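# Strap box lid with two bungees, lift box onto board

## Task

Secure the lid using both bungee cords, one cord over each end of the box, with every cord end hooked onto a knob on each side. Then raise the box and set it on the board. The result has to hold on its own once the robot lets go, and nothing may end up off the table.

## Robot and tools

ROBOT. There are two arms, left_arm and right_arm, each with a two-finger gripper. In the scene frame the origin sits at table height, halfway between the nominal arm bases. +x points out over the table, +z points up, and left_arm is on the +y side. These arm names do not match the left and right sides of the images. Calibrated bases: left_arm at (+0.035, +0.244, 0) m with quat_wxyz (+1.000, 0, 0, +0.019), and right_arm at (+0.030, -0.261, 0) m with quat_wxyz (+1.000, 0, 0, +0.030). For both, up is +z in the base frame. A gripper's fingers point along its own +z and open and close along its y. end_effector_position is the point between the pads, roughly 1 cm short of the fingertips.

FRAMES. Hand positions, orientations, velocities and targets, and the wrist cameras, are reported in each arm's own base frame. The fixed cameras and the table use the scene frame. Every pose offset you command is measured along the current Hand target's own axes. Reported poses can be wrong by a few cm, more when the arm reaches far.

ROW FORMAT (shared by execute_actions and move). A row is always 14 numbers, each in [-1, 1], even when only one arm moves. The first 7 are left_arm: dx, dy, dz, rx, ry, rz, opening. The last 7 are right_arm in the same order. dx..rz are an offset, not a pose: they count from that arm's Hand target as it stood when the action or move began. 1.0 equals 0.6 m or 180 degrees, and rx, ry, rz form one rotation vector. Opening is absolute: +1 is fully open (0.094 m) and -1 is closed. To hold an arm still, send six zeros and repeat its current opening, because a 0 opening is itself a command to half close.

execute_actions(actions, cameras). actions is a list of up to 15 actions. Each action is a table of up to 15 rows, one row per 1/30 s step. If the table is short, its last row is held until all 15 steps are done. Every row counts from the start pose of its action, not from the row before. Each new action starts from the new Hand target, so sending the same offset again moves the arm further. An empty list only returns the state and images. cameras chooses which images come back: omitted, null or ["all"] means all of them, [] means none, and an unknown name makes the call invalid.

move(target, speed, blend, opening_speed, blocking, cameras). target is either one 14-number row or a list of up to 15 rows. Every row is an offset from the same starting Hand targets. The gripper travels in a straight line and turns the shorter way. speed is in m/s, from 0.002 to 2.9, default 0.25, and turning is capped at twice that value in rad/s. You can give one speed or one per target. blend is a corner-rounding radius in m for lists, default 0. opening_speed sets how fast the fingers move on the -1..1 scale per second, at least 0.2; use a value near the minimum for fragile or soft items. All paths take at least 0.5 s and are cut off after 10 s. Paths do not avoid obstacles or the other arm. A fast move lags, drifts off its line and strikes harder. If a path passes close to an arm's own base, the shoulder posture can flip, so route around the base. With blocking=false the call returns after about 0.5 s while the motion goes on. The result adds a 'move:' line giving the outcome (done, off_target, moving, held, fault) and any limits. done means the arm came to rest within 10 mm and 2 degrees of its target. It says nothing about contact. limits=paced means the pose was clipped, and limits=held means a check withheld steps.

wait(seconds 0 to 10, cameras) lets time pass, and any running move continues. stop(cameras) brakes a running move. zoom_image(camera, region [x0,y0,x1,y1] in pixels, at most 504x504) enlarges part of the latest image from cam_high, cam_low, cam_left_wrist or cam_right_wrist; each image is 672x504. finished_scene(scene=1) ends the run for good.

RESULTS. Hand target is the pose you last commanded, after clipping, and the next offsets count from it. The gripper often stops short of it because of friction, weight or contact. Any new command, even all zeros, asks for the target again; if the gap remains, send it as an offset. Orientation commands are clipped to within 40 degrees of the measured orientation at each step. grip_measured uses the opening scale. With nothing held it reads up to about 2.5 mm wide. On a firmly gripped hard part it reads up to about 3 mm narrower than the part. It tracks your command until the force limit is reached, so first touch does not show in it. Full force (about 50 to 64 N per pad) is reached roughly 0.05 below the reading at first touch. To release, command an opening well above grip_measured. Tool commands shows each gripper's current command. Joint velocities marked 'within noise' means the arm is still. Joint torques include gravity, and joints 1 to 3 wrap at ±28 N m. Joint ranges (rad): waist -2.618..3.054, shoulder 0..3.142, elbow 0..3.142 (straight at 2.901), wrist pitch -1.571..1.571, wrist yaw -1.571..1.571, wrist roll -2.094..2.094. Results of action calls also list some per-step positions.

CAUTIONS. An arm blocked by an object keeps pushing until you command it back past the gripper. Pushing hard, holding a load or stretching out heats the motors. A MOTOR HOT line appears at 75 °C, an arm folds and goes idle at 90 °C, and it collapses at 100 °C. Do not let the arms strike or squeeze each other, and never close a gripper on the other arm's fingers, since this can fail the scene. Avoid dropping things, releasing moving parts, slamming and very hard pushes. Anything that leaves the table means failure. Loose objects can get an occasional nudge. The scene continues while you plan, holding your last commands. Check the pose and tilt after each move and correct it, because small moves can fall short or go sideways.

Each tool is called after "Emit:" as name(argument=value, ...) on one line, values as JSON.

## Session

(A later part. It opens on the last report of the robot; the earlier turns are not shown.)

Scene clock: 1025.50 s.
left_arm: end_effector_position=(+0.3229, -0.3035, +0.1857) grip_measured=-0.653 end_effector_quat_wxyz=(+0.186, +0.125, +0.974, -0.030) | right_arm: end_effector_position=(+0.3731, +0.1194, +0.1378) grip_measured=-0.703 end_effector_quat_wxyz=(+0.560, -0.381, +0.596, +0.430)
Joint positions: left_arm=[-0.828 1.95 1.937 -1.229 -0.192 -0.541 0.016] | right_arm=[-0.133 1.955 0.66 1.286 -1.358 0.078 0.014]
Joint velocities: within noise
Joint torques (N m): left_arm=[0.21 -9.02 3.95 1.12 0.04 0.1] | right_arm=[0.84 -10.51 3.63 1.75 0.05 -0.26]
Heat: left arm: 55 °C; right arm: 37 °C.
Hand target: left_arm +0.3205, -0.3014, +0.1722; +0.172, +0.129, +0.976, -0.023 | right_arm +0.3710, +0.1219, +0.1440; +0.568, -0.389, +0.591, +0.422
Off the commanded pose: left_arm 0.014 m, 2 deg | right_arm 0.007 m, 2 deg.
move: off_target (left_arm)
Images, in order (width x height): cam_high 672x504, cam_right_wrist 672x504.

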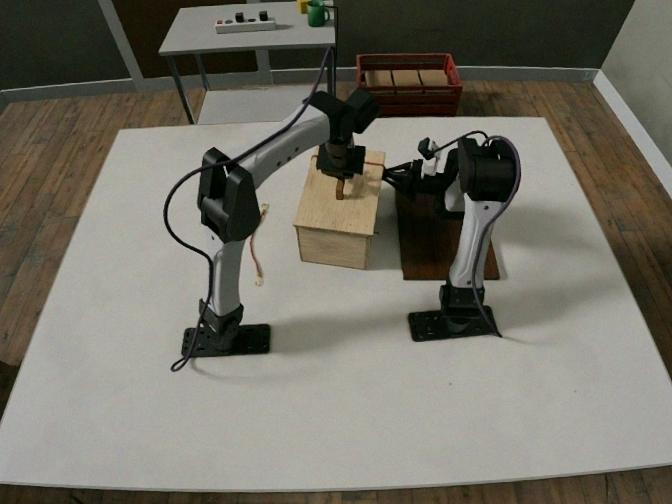

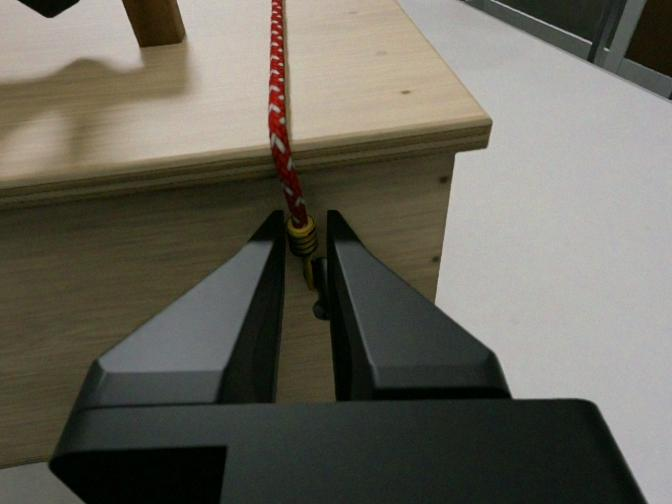

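Emit:
move(target=[0, 0, 0, 0, 0, 0, -0.85, 0, 0.0, -0.085, 0, 0, 0, -0.6], speed=0.08, cameras=["cam_right_wrist", "cam_high", "cam_low"])

Emit:
zoom_image(camera="cam_right_wrist", region=[250, 120, 400, 270])

Scene clock: 1028.23 s.
left_arm: end_effector_position=(+0.3229, -0.3035, +0.1857) grip_measured=-0.653 end_effector_quat_wxyz=(+0.186, +0.125, +0.974, -0.030) | right_arm: end_effector_position=(+0.3578, +0.0744, +0.1346) grip_measured=-0.603 end_effector_quat_wxyz=(+0.558, -0.374, +0.601, +0.434)
Joint positions: left_arm=[-0.828 1.95 1.937 -1.229 -0.192 -0.541 0.016] | right_arm=[-0.283 1.947 0.631 1.286 -1.501 0.075 0.019]
Joint velocities: within noise
Joint torques (N m): left_arm=[0.18 -9.01 3.96 1.11 0.04 0.1] | right_arm=[-0.13 -11.07 3.37 1.77 -0.12 -0.18]
Heat: left arm: 55 °C; right arm: 37 °C.
Hand target: left_arm +0.3205, -0.3014, +0.1722; +0.172, +0.129, +0.976, -0.023 | right_arm +0.3534, +0.0740, +0.1439; +0.567, -0.389, +0.591, +0.422
Off the commanded pose: left_arm 0.014 m, 2 deg | right_arm 0.010 m, 3 deg.
move: off_target (left_arm, right_arm)
Images, in order (width x height): cam_high 672x504, cam_low 672x504, cam_right_wrist 672x504.

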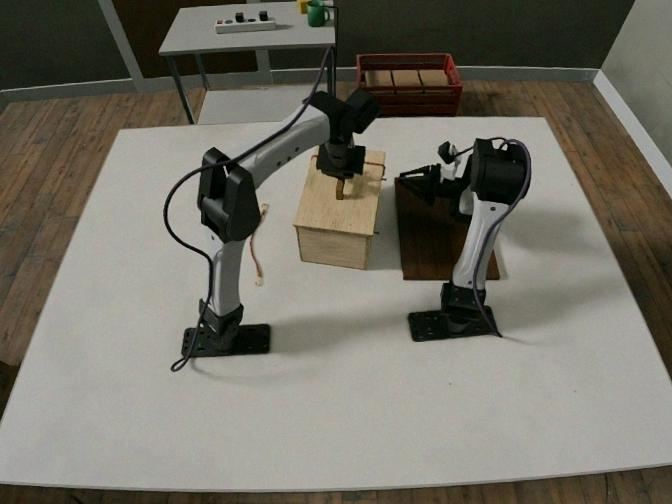

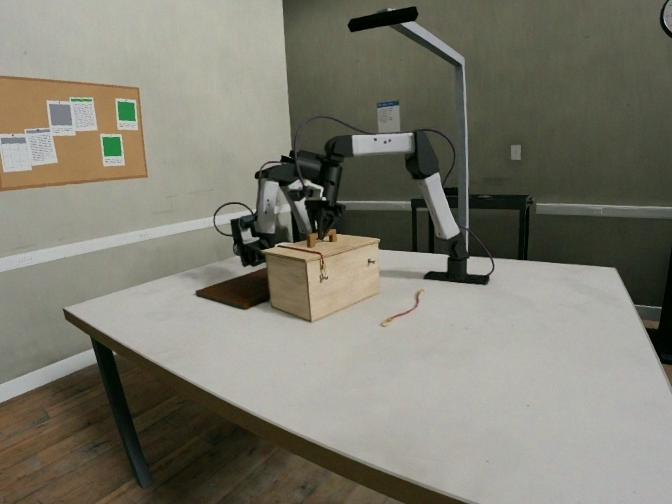

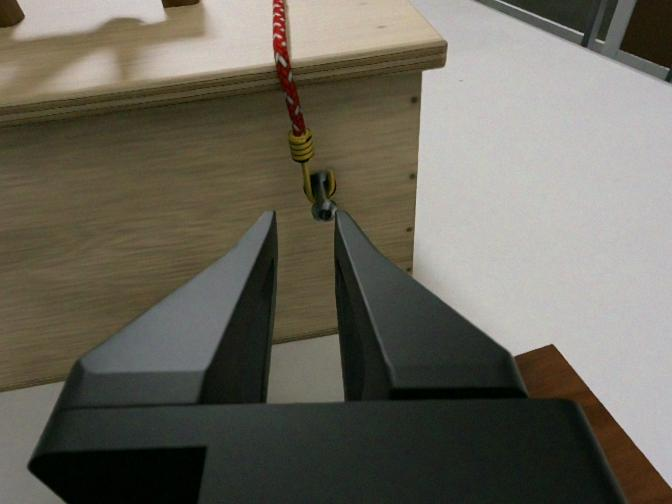

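Scaled by 3.360.

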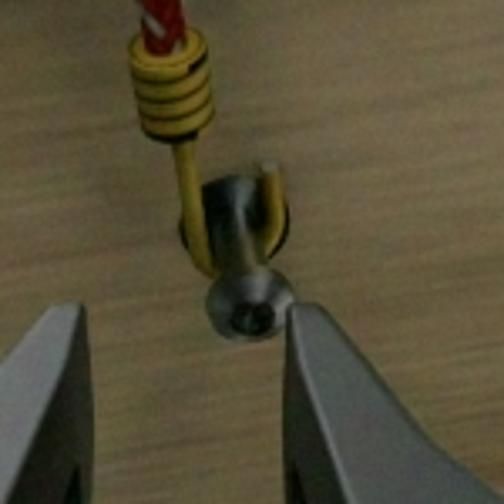

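Emit:
move(target=[-0.0910, 0.0300, 0.0188, -0.0106, 0, -0.0292, -0.85, 0, 0, 0, 0, 0, 0, -0.6], speed=0.06)

Scene clock: 1044.37 s.
left_arm: end_effector_position=(+0.3650, -0.3037, +0.1866) grip_measured=-0.653 end_effector_quat_wxyz=(+0.171, +0.093, +0.981, -0.022) | right_arm: end_effector_position=(+0.3577, +0.0745, +0.1346) grip_measured=-0.603 end_effector_quat_wxyz=(+0.558, -0.374, +0.601, +0.434)
Joint positions: left_arm=[-0.756 2.147 2.247 -1.369 -0.173 -0.54 0.016] | right_arm=[-0.283 1.947 0.631 1.286 -1.501 0.075 0.019]
Joint velocities: within noise
Joint torques (N m): left_arm=[1.83 -8.44 8.21 1.01 -0.16 0.04] | right_arm=[-0.14 -11.08 3.36 1.77 -0.15 -0.18]
Heat: left arm: 55 °C; right arm: 37 °C.
Hand target: left_arm +0.3783, -0.2984, +0.1802; +0.173, +0.081, +0.982, -0.014 | right_arm +0.3535, +0.0740, +0.1439; +0.567, -0.389, +0.591, +0.422
Off the commanded pose: left_arm 0.016 m, 2 deg | right_arm 0.010 m, 3 deg.
move: off_target (left_arm, right_arm)

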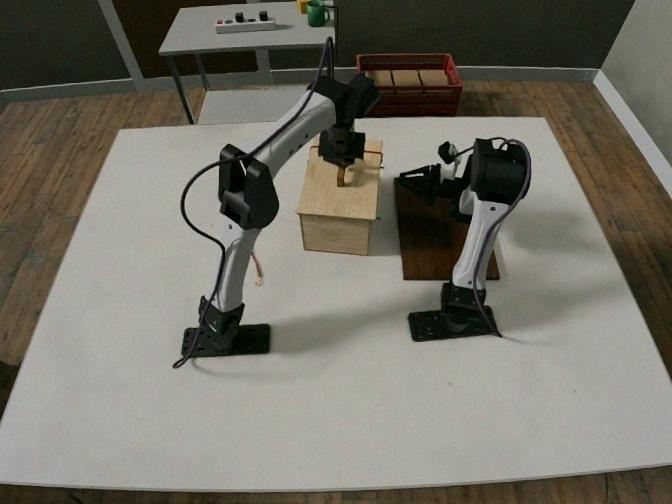

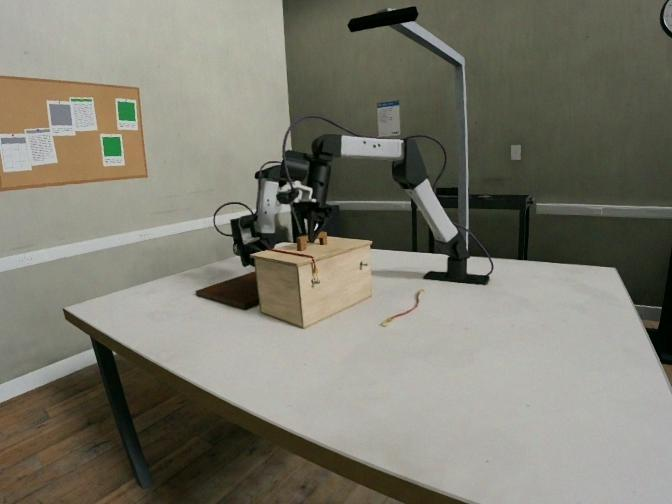

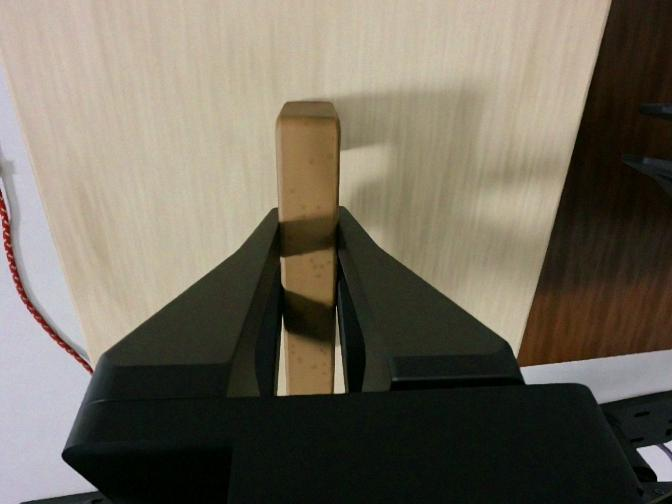

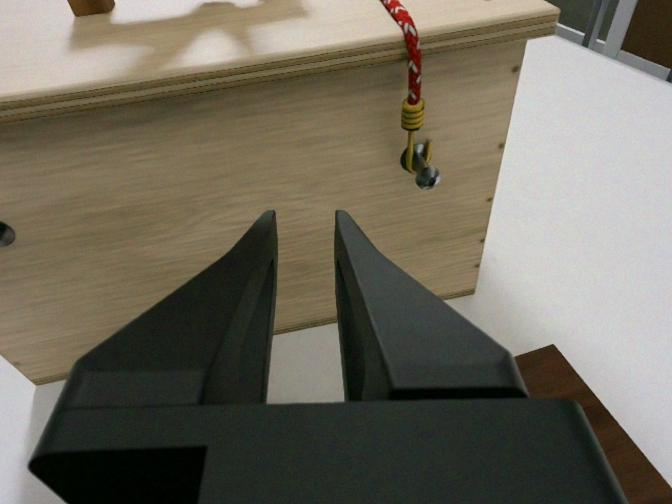

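Emit:
execute_actions(actions=[])

Scene clock: 1049.90 s.
left_arm: end_effector_position=(+0.3650, -0.3038, +0.1867) grip_measured=-0.653 end_effector_quat_wxyz=(+0.171, +0.093, +0.981, -0.022) | right_arm: end_effector_position=(+0.3576, +0.0745, +0.1346) grip_measured=-0.603 end_effector_quat_wxyz=(+0.557, -0.374, +0.601, +0.434)
Joint positions: left_arm=[-0.756 2.148 2.248 -1.37 -0.173 -0.54 0.016] | right_arm=[-0.283 1.947 0.631 1.286 -1.502 0.075 0.019]
Joint velocities: within noise
Joint torques (N m): left_arm=[1.84 -8.49 8.23 1 -0.17 0.03] | right_arm=[-0.14 -11.08 3.38 1.78 -0.15 -0.18]
Heat: left arm: 55 °C; right arm: 37 °C.
Hand target: left_arm +0.3783, -0.2984, +0.1802; +0.173, +0.081, +0.982, -0.014 | right_arm +0.3534, +0.0741, +0.1439; +0.567, -0.389, +0.591, +0.422
Tool commands: left_gripper/opening=-0.85 right_gripper/opening=-0.6
Off the commanded pose: left_arm 0.016 m, 2 deg | right_arm 0.010 m, 3 deg.

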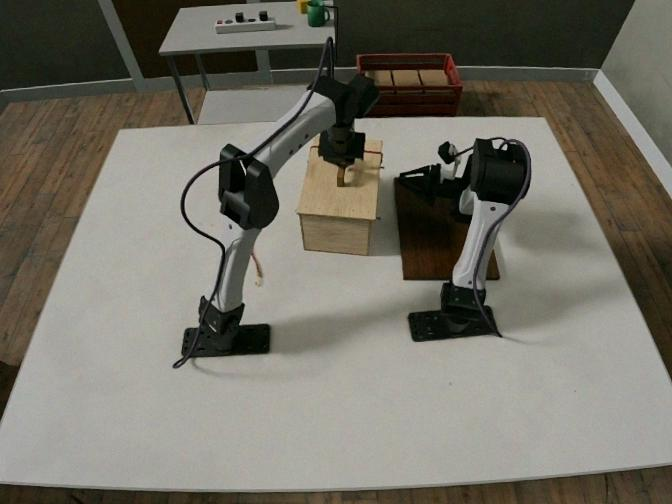

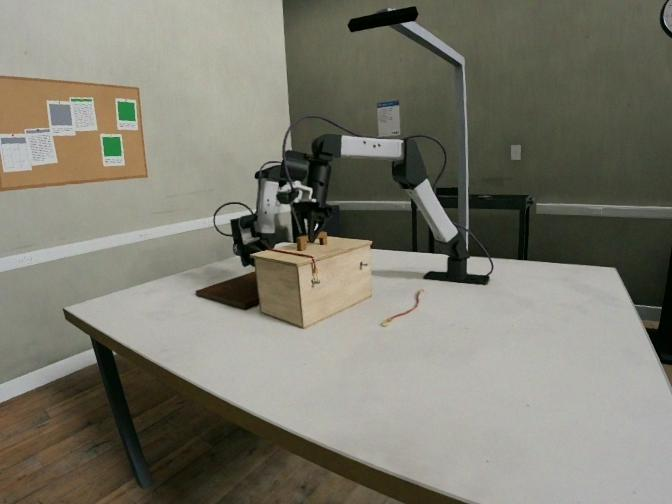

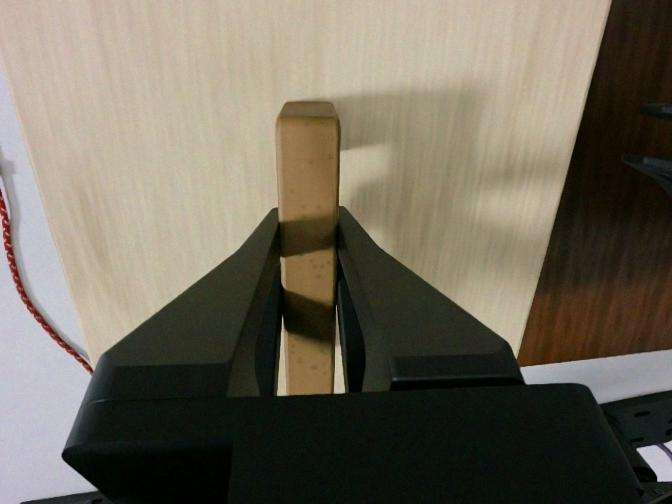

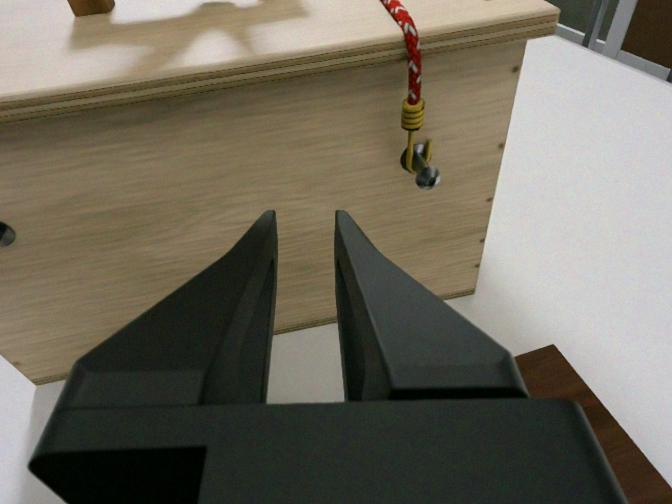

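Emit:
zoom_image(camera="cam_high", region=[220, 130, 400, 300])

Emit:
zoom_image(camera="cam_low", region=[360, 270, 450, 340])

Scaled by 2.800.

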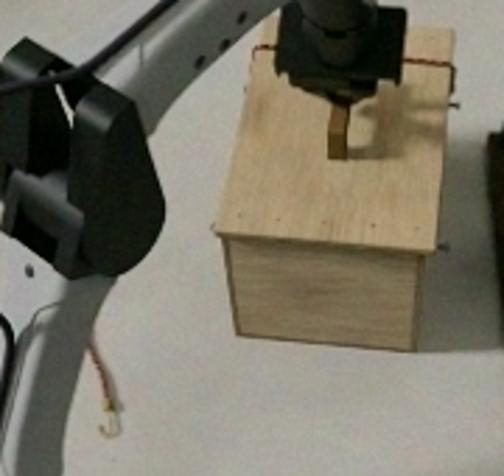

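Scaled by 5.600.

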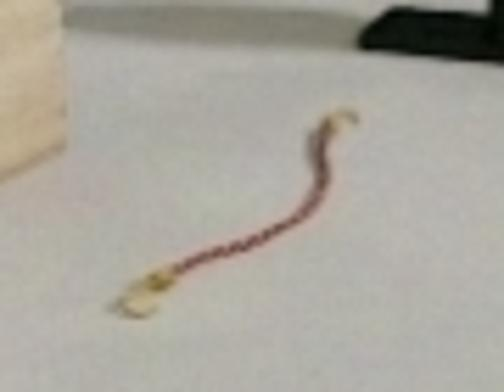

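Emit:
move(target=[[0.00795,-0.01233,-0.03808,0,0,0,-0.85,0,0,0,0,0,0,-0.6],[0.00795,-0.01233,-0.03808,0,0,0,0.0,0,0,0,0,0,0,-0.6],[0.00795,-0.01228,-0.1635,0,0,0,0.0,0,0,0,0,0,0,-0.6],[0.15005,0.1487,-0.1962,-0.0045,0.0554,-0.026,0.0,0,0,0,0,0,0,-0.6],[0.36623,0.32678,-0.03478,-0.009,0.1108,-0.0519,0.0,0,0,0,0,0,0,-0.6]], speed=[0.1,0.1,0.15,0.25,0.2], blend=[0,0,0.01,0.03,0], cameras=["cam_high","cam_low","cam_left_wrist","cam_right_wrist"])

Scene clock: 1071.53 s.
left_arm: end_effector_position=(+0.2003, -0.0697, +0.1246) grip_measured=-0.003 end_effector_quat_wxyz=(-0.007, -0.001, +1.000, +0.008) | right_arm: end_effector_position=(+0.3576, +0.0745, +0.1346) grip_measured=-0.603 end_effector_quat_wxyz=(+0.557, -0.374, +0.601, +0.434)
Joint positions: left_arm=[-0.344 1.358 1.113 -1.344 -0.011 -0.346 0.047] | right_arm=[-0.283 1.947 0.631 1.286 -1.502 0.075 0.019]
Joint velocities: within noise
Joint torques (N m): left_arm=[0.55 -5.44 5.31 0.41 0.19 0.12] | right_arm=[-0.14 -11.07 3.36 1.77 -0.16 -0.18]
Heat: left arm: 55 °C; right arm: 37 °C.
Hand target: left_arm +0.1997, -0.0699, +0.1249; +0.000, +0.000, +1.000, +0.000 | right_arm +0.3534, +0.0741, +0.1439; +0.567, -0.389, +0.591, +0.422
Off the commanded pose: left_arm 0.001 m, 1 deg | right_arm 0.010 m, 3 deg.
move: off_target (right_arm); target 2's new opening was sent with left_arm's hand 0.011 m and 2 deg from that target

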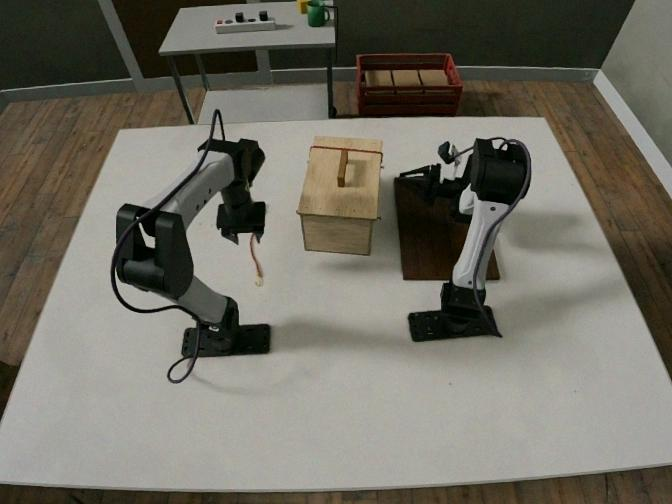

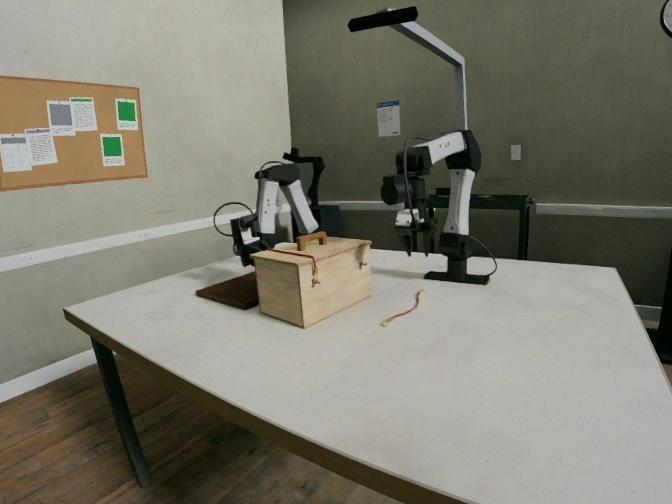

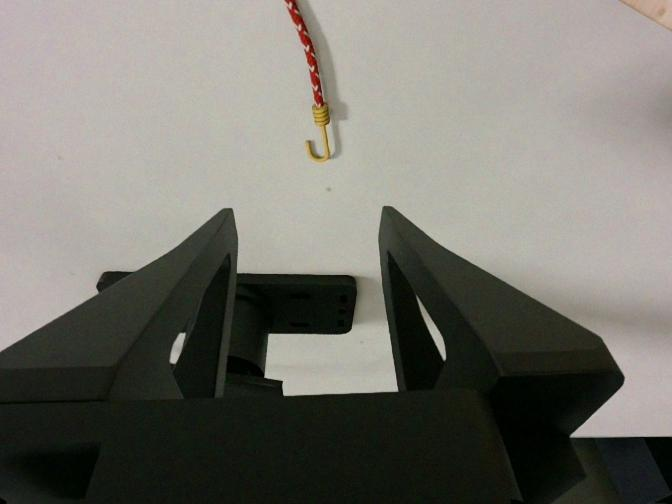

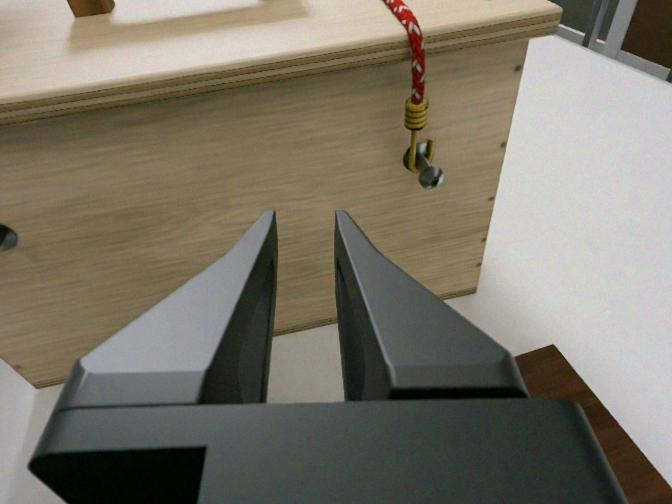

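Emit:
zoom_image(camera="cam_left_wrist", region=[270, 60, 370, 180])

Scaled by 4.200.

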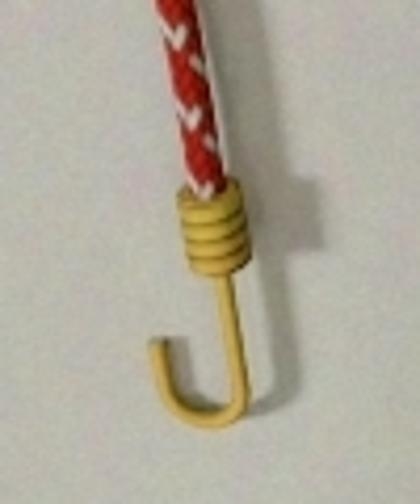

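Emit:
move(target=[0.0223,-0.0098,0.1332,0,0,-0.0539,0.0,0,0,0,0,0,0,-0.6], speed=0.15, cameras=["cam_left_wrist"])

Scene clock: 1084.40 s.
left_arm: end_effector_position=(+0.1883, -0.0739, +0.0485) grip_measured=-0.003 end_effector_quat_wxyz=(+0.002, -0.083, +0.997, +0.002) | right_arm: end_effector_position=(+0.3576, +0.0745, +0.1346) grip_measured=-0.603 end_effector_quat_wxyz=(+0.557, -0.374, +0.601, +0.434)
Joint positions: left_arm=[-0.378 1.348 0.799 -1.021 -0.005 -0.544 0.047] | right_arm=[-0.283 1.947 0.631 1.286 -1.502 0.075 0.019]
Joint velocities: within noise
Joint torques (N m): left_arm=[-0.59 -3.51 5.07 0.43 0.13 -0.07] | right_arm=[-0.16 -11.08 3.34 1.77 -0.16 -0.18]
Heat: left arm: 51 °C; right arm: 37 °C.
Hand target: left_arm +0.1863, -0.0757, +0.0449; +0.000, -0.085, +0.996, +0.000 | right_arm +0.3534, +0.0741, +0.1439; +0.567, -0.389, +0.591, +0.422
Off the commanded pose: left_arm 0.004 m, 0 deg | right_arm 0.010 m, 3 deg.
move: off_target (right_arm)
Images, in order (width x height): cam_left_wrist 672x504.

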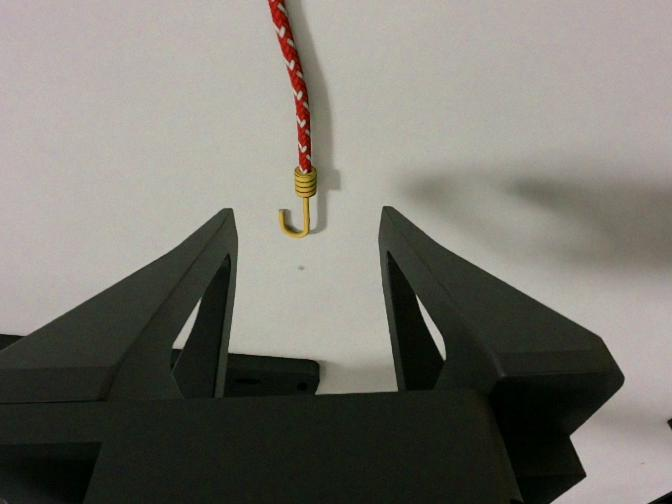

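Emit:
move(target=[[0.004,0.0,0.0607,0,0,0,0.0,0,0,0,0,0,0,-0.6],[0.004,0.0,0.0607,0,0,0,-0.98,0,0,0,0,0,0,-0.6]], speed=0.08, opening_speed=1.0, cameras=["cam_left_wrist"])

Scene clock: 1089.97 s.
left_arm: end_effector_position=(+0.1863, -0.0745, +0.0123) grip_measured=-0.854 end_effector_quat_wxyz=(+0.003, -0.083, +0.997, +0.001) | right_arm: end_effector_position=(+0.3576, +0.0745, +0.1346) grip_measured=-0.603 end_effector_quat_wxyz=(+0.557, -0.374, +0.601, +0.434)
Joint positions: left_arm=[-0.385 1.401 0.685 -0.851 -0.005 -0.552 0.007] | right_arm=[-0.283 1.947 0.631 1.286 -1.502 0.075 0.019]
Joint velocities: within noise
Joint torques (N m): left_arm=[-0.59 -3.32 4.86 0.48 0.13 -0.06] | right_arm=[-0.14 -11.08 3.36 1.77 -0.15 -0.18]
Heat: left arm: 50 °C; right arm: 37 °C.
Hand target: left_arm +0.1839, -0.0762, +0.0085; +0.000, -0.085, +0.996, +0.000 | right_arm +0.3534, +0.0741, +0.1439; +0.567, -0.389, +0.591, +0.422
Off the commanded pose: left_arm 0.005 m, 0 deg | right_arm 0.010 m, 3 deg.
move: off_target (right_arm)
Images, in order (width x height): cam_left_wrist 672x504.

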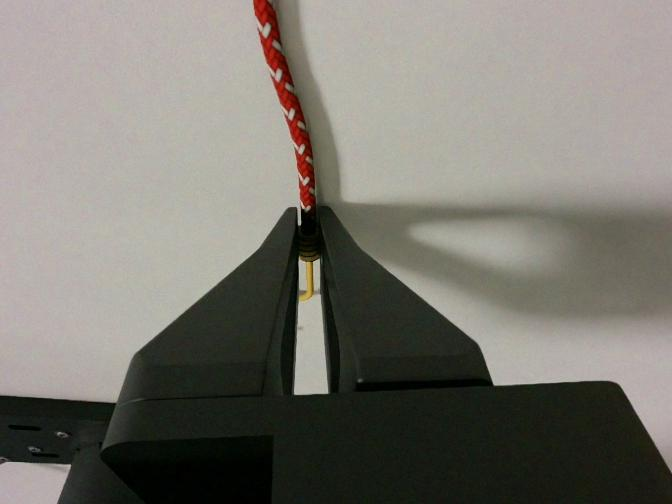

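Emit:
move(target=[[0,0,-0.2167,0,0,0,-0.98,0,0,0,0,0,0,-0.6],[-0.069,-0.052,-0.6858,0.2446,-0.2683,0.4236,-0.98,0,0,0,0,0,0,-0.6]], speed=[0.15,0.25], blend=[0.03,0], cameras=["cam_high","cam_low","cam_left_wrist"])

Scene clock: 1109.43 s.
left_arm: end_effector_position=(+0.2309, -0.1005, +0.4116) grip_measured=-0.854 end_effector_quat_wxyz=(+0.482, +0.453, +0.706, -0.252) | right_arm: end_effector_position=(+0.3576, +0.0745, +0.1346) grip_measured=-0.603 end_effector_quat_wxyz=(+0.557, -0.374, +0.601, +0.434)
Joint positions: left_arm=[0.23 1.262 1.811 -1.552 1.065 1.031 0.007] | right_arm=[-0.283 1.947 0.631 1.286 -1.502 0.075 0.019]
Joint velocities: within noise
Joint torques (N m): left_arm=[0.58 -1.58 7.39 1.16 0.81 0.18] | right_arm=[-0.14 -11.08 3.37 1.77 -0.16 -0.18]
Heat: left arm: 47 °C; right arm: 38 °C.
Hand target: left_arm +0.2302, -0.0999, +0.4200; +0.397, +0.527, +0.687, -0.305 | right_arm +0.3534, +0.0740, +0.1439; +0.567, -0.389, +0.591, +0.422
Off the commanded pose: left_arm 0.008 m, 14 deg | right_arm 0.010 m, 3 deg.
joint sent to its limit (left arm) — joint 4 (wrist pitch), lower limit. The joint targets are off in orientation, not in position.
move: off_target (left_arm, right_arm)
Images, in order (width x height): cam_high 672x504, cam_low 672x504, cam_left_wrist 672x504.

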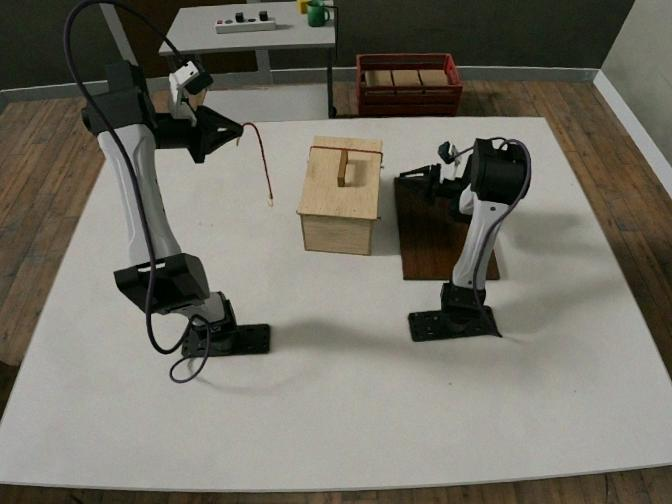

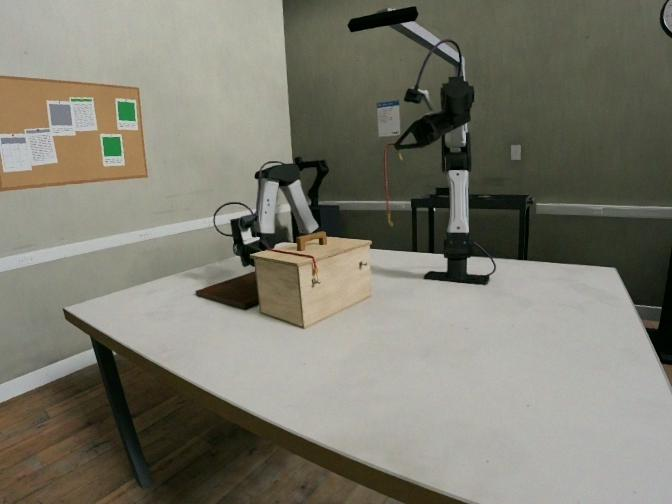

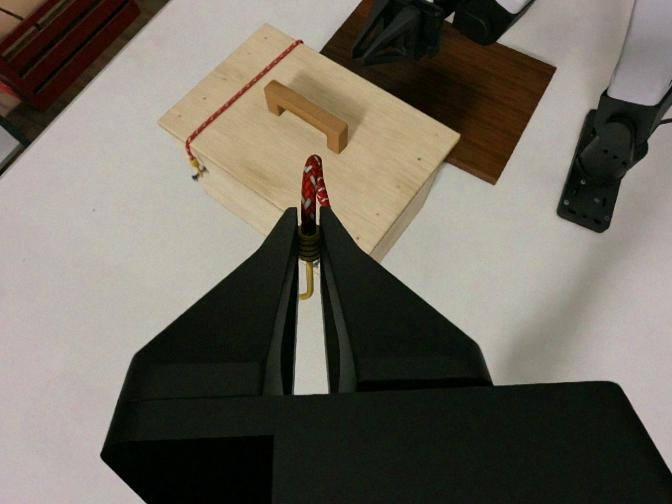

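Emit:
move(target=[-0.1281,-0.05,0.2894,-0.0254,-0.0551,-0.0115,-0.98,0,0,0,0,0,0,-0.6], speed=0.2, cameras=["cam_high","cam_low","cam_left_wrist","cam_right_wrist"])

Scene clock: 1117.87 s.
left_arm: end_effector_position=(+0.2497, -0.2879, +0.4003) grip_measured=-0.854 end_effector_quat_wxyz=(+0.466, +0.472, +0.672, -0.329) | right_arm: end_effector_position=(+0.3576, +0.0745, +0.1346) grip_measured=-0.603 end_effector_quat_wxyz=(+0.557, -0.374, +0.601, +0.434)
Joint positions: left_arm=[-0.609 1.305 1.573 -0.698 0.574 0.24 0.007] | right_arm=[-0.283 1.947 0.631 1.286 -1.502 0.075 0.019]
Joint velocities: within noise
Joint torques (N m): left_arm=[-0.7 -4.27 5.91 2.26 0.19 0.02] | right_arm=[-0.17 -11.08 3.37 1.77 -0.15 -0.18]
Heat: left arm: 46 °C; right arm: 38 °C.
Hand target: left_arm +0.2501, -0.2900, +0.3998; +0.470, +0.470, +0.671, -0.329 | right_arm +0.3534, +0.0740, +0.1439; +0.567, -0.389, +0.591, +0.422
Off the commanded pose: left_arm 0.002 m, 0 deg | right_arm 0.010 m, 3 deg.
move: off_target (right_arm)

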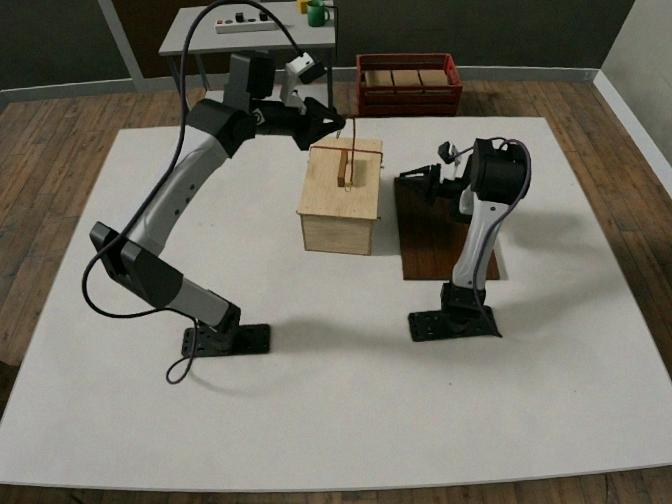

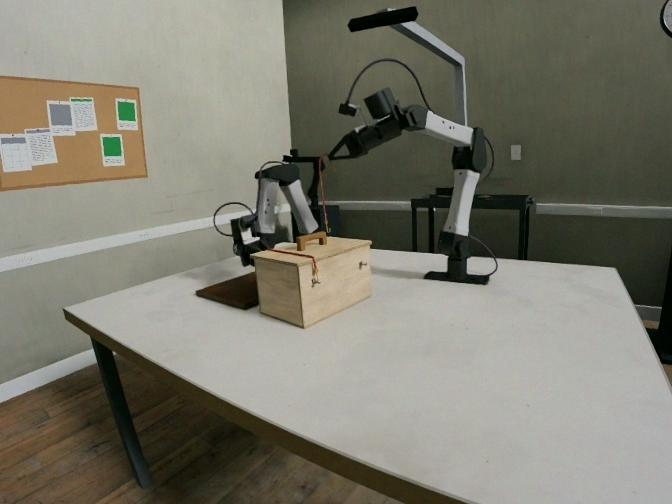

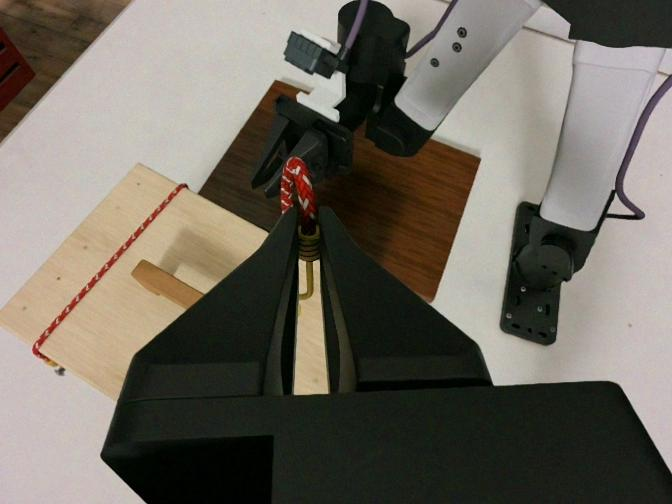

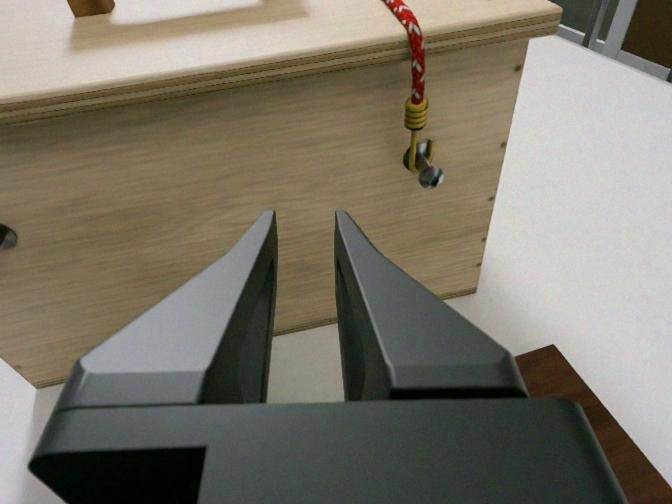

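Emit:
zoom_image(camera="cam_high", region=[290, 90, 410, 230])

Emit:
zoom_image(camera="cam_low", region=[240, 130, 390, 330])

Scaled by 3.600.

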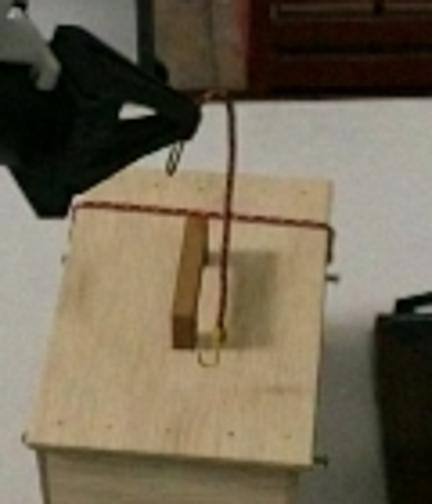

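Scaled by 2.520.

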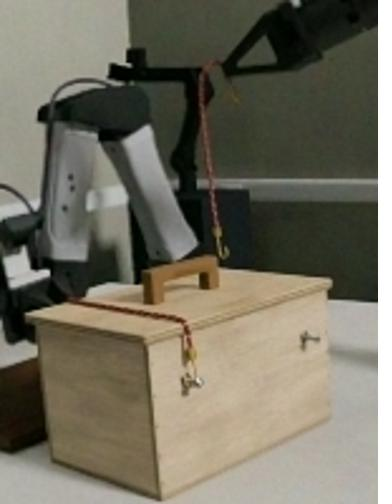

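Emit:
move(target=[0.0355,0.0157,0.0963,0,0,0,-0.98,0,0,0,0,0,0,-0.6], speed=0.15, cameras=["cam_high","cam_low"])

Emit:
zoom_image(camera="cam_high", region=[290, 90, 410, 230])

Emit:
zoom_image(camera="cam_low", region=[240, 130, 390, 330])

Scene clock: 1132.27 s.
left_arm: end_effector_position=(+0.2746, -0.3291, +0.3595) grip_measured=-0.854 end_effector_quat_wxyz=(+0.464, +0.472, +0.673, -0.330) | right_arm: end_effector_position=(+0.3576, +0.0745, +0.1346) grip_measured=-0.603 end_effector_quat_wxyz=(+0.557, -0.374, +0.601, +0.434)
Joint positions: left_arm=[-0.677 1.4 1.467 -0.482 0.513 0.208 0.007] | right_arm=[-0.283 1.947 0.631 1.286 -1.502 0.075 0.019]
Joint velocities: within noise
Joint torques (N m): left_arm=[-0.62 -5.6 6.6 2.31 0.17 -0.02] | right_arm=[-0.14 -11.1 3.36 1.77 -0.15 -0.18]
Heat: left arm: 46 °C; right arm: 38 °C.
Hand target: left_arm +0.2750, -0.3309, +0.3601; +0.470, +0.470, +0.671, -0.329 | right_arm +0.3534, +0.0740, +0.1439; +0.567, -0.389, +0.591, +0.422
Off the commanded pose: left_arm 0.002 m, 1 deg | right_arm 0.010 m, 3 deg.
move: off_target (right_arm)
Images, in order (width x height): cam_high 672x504, cam_low 672x504.

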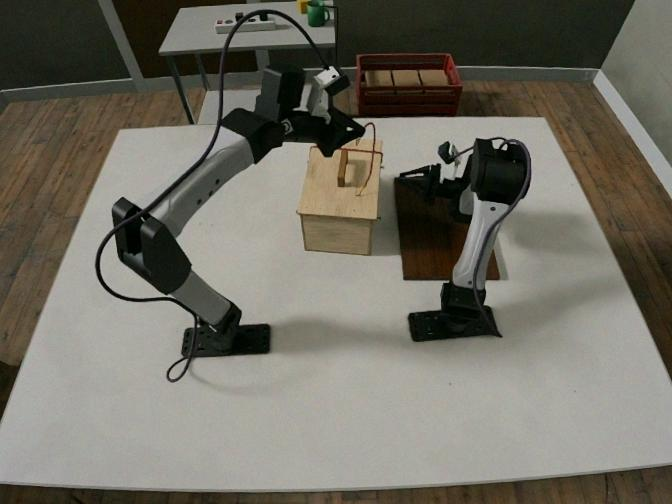

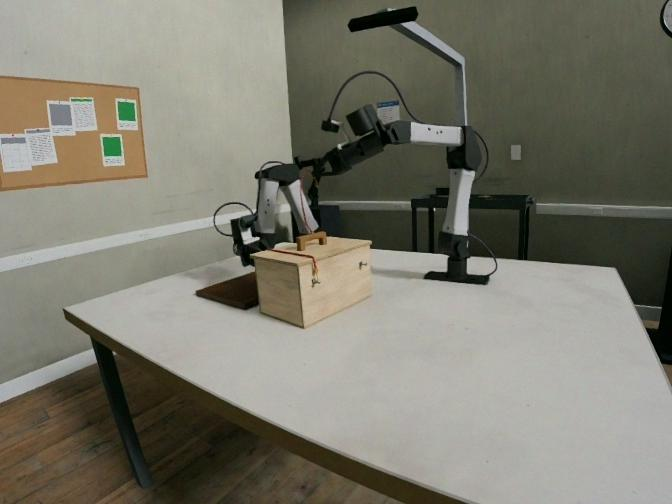

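Scaled by 3.600.

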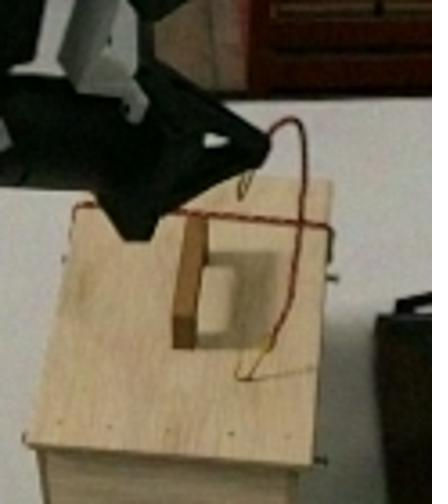

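Scaled by 2.520.

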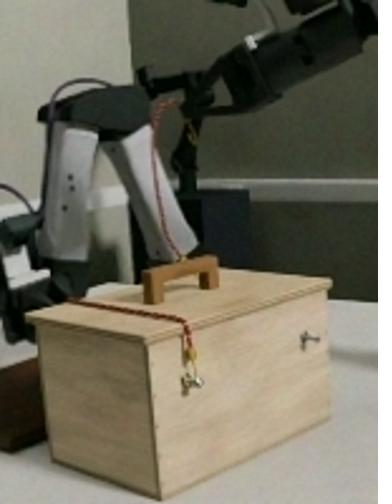

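Emit:
move(target=[[-0.0392,0,-0.01425,0,0,0,-0.98,0,0,0,0,0,0,-0.6],[-0.0433,-0.0789,-0.0029,0,0,0,-0.98,0,0,0,0,0,0,-0.6]], speed=0.12, blend=[0.005,0], cameras=["cam_high","cam_low"])

Emit:
zoom_image(camera="cam_high", region=[290, 90, 410, 230])

Scene clock: 1137.67 s.
left_arm: end_effector_position=(+0.2358, -0.3570, +0.3771) grip_measured=-0.854 end_effector_quat_wxyz=(+0.460, +0.475, +0.675, -0.328) | right_arm: end_effector_position=(+0.3576, +0.0745, +0.1346) grip_measured=-0.603 end_effector_quat_wxyz=(+0.557, -0.374, +0.601, +0.434)
Joint positions: left_arm=[-0.845 1.392 1.535 -0.54 0.361 0.14 0.007] | right_arm=[-0.283 1.947 0.631 1.286 -1.502 0.075 0.019]
Joint velocities: within noise
Joint torques (N m): left_arm=[-0.43 -6.75 7.23 2.18 0.1 -0.02] | right_arm=[-0.16 -11.08 3.37 1.77 -0.15 -0.18]
Heat: left arm: 46 °C; right arm: 39 °C.
Hand target: left_arm +0.2330, -0.3539, +0.3850; +0.470, +0.470, +0.671, -0.329 | right_arm +0.3534, +0.0740, +0.1439; +0.567, -0.389, +0.591, +0.422
Off the commanded pose: left_arm 0.009 m, 1 deg | right_arm 0.010 m, 3 deg.
move: off_target (right_arm)
Images, in order (width x height): cam_high 672x504, cam_low 672x504.

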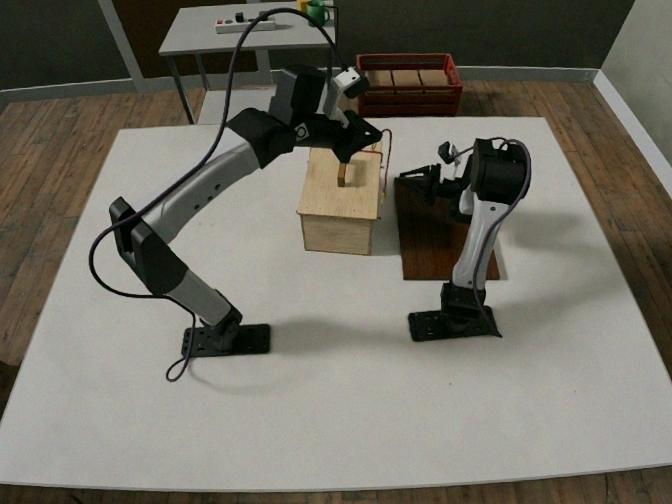

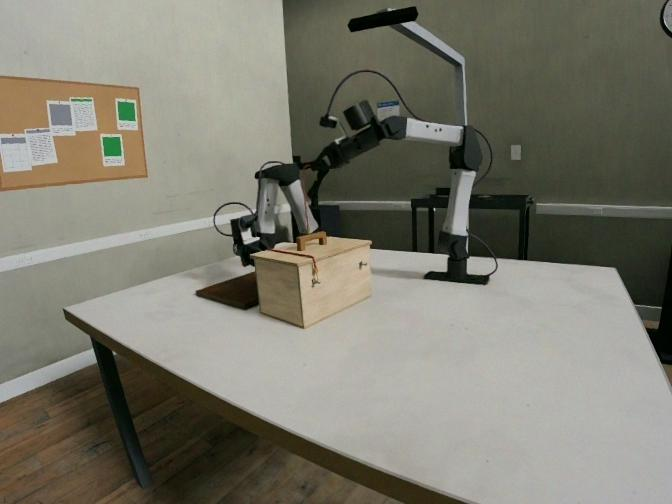

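Scaled by 3.600.

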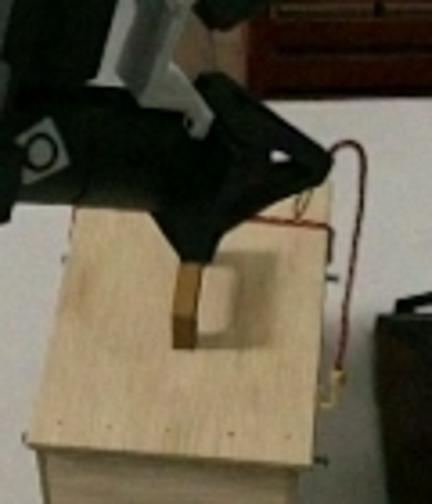

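Emit:
move(target=[[0.0183,0.0303,-0.0391,0,0,0,-0.98,0,0,0,0,0,0,-0.6],[0.0767,0.0358,-0.0345,0,0,0,-0.98,0,0,0,0,0,0,-0.6]], speed=0.1, blend=[0.005,0], cameras=["cam_high","cam_low"])

Emit:
zoom_image(camera="cam_high", region=[290, 90, 410, 230])

Scene clock: 1143.40 s.
left_arm: end_effector_position=(+0.2428, -0.3161, +0.3430) grip_measured=-0.854 end_effector_quat_wxyz=(+0.458, +0.467, +0.683, -0.327) | right_arm: end_effector_position=(+0.3576, +0.0745, +0.1346) grip_measured=-0.603 end_effector_quat_wxyz=(+0.557, -0.374, +0.601, +0.434)
Joint positions: left_arm=[-0.724 1.267 1.313 -0.468 0.459 0.176 0.007] | right_arm=[-0.283 1.947 0.631 1.286 -1.502 0.075 0.019]
Joint velocities: within noise
Joint torques (N m): left_arm=[0.57 -5.78 6.42 2.32 0.37 0.18] | right_arm=[-0.14 -11.08 3.37 1.77 -0.15 -0.18]
Heat: left arm: 46 °C; right arm: 39 °C.
Hand target: left_arm +0.2412, -0.3136, +0.3488; +0.469, +0.470, +0.671, -0.329 | right_arm +0.3534, +0.0740, +0.1439; +0.567, -0.389, +0.591, +0.422
Off the commanded pose: left_arm 0.007 m, 2 deg | right_arm 0.010 m, 3 deg.
move: off_target (right_arm)
Images, in order (width x height): cam_high 672x504, cam_low 672x504.

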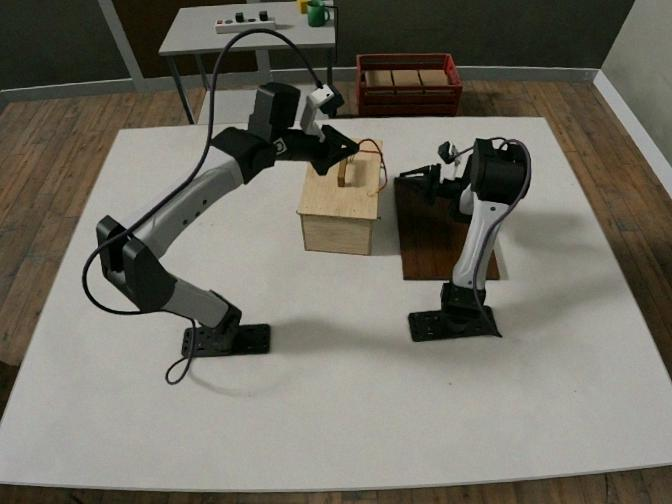

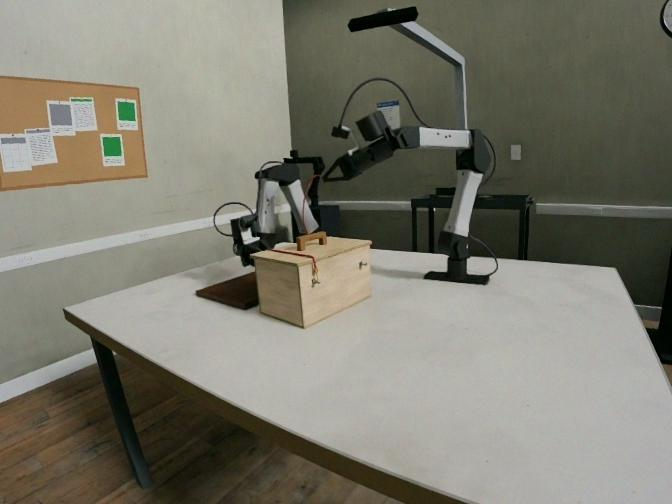

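Scaled by 3.600.

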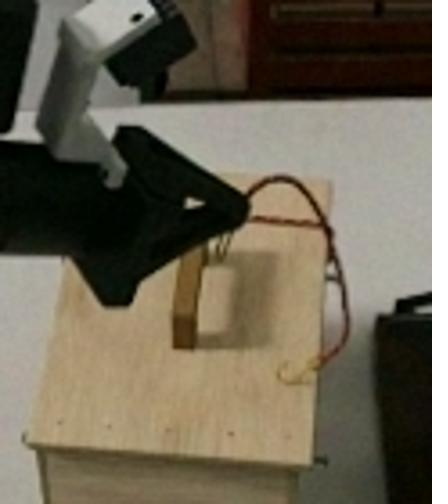

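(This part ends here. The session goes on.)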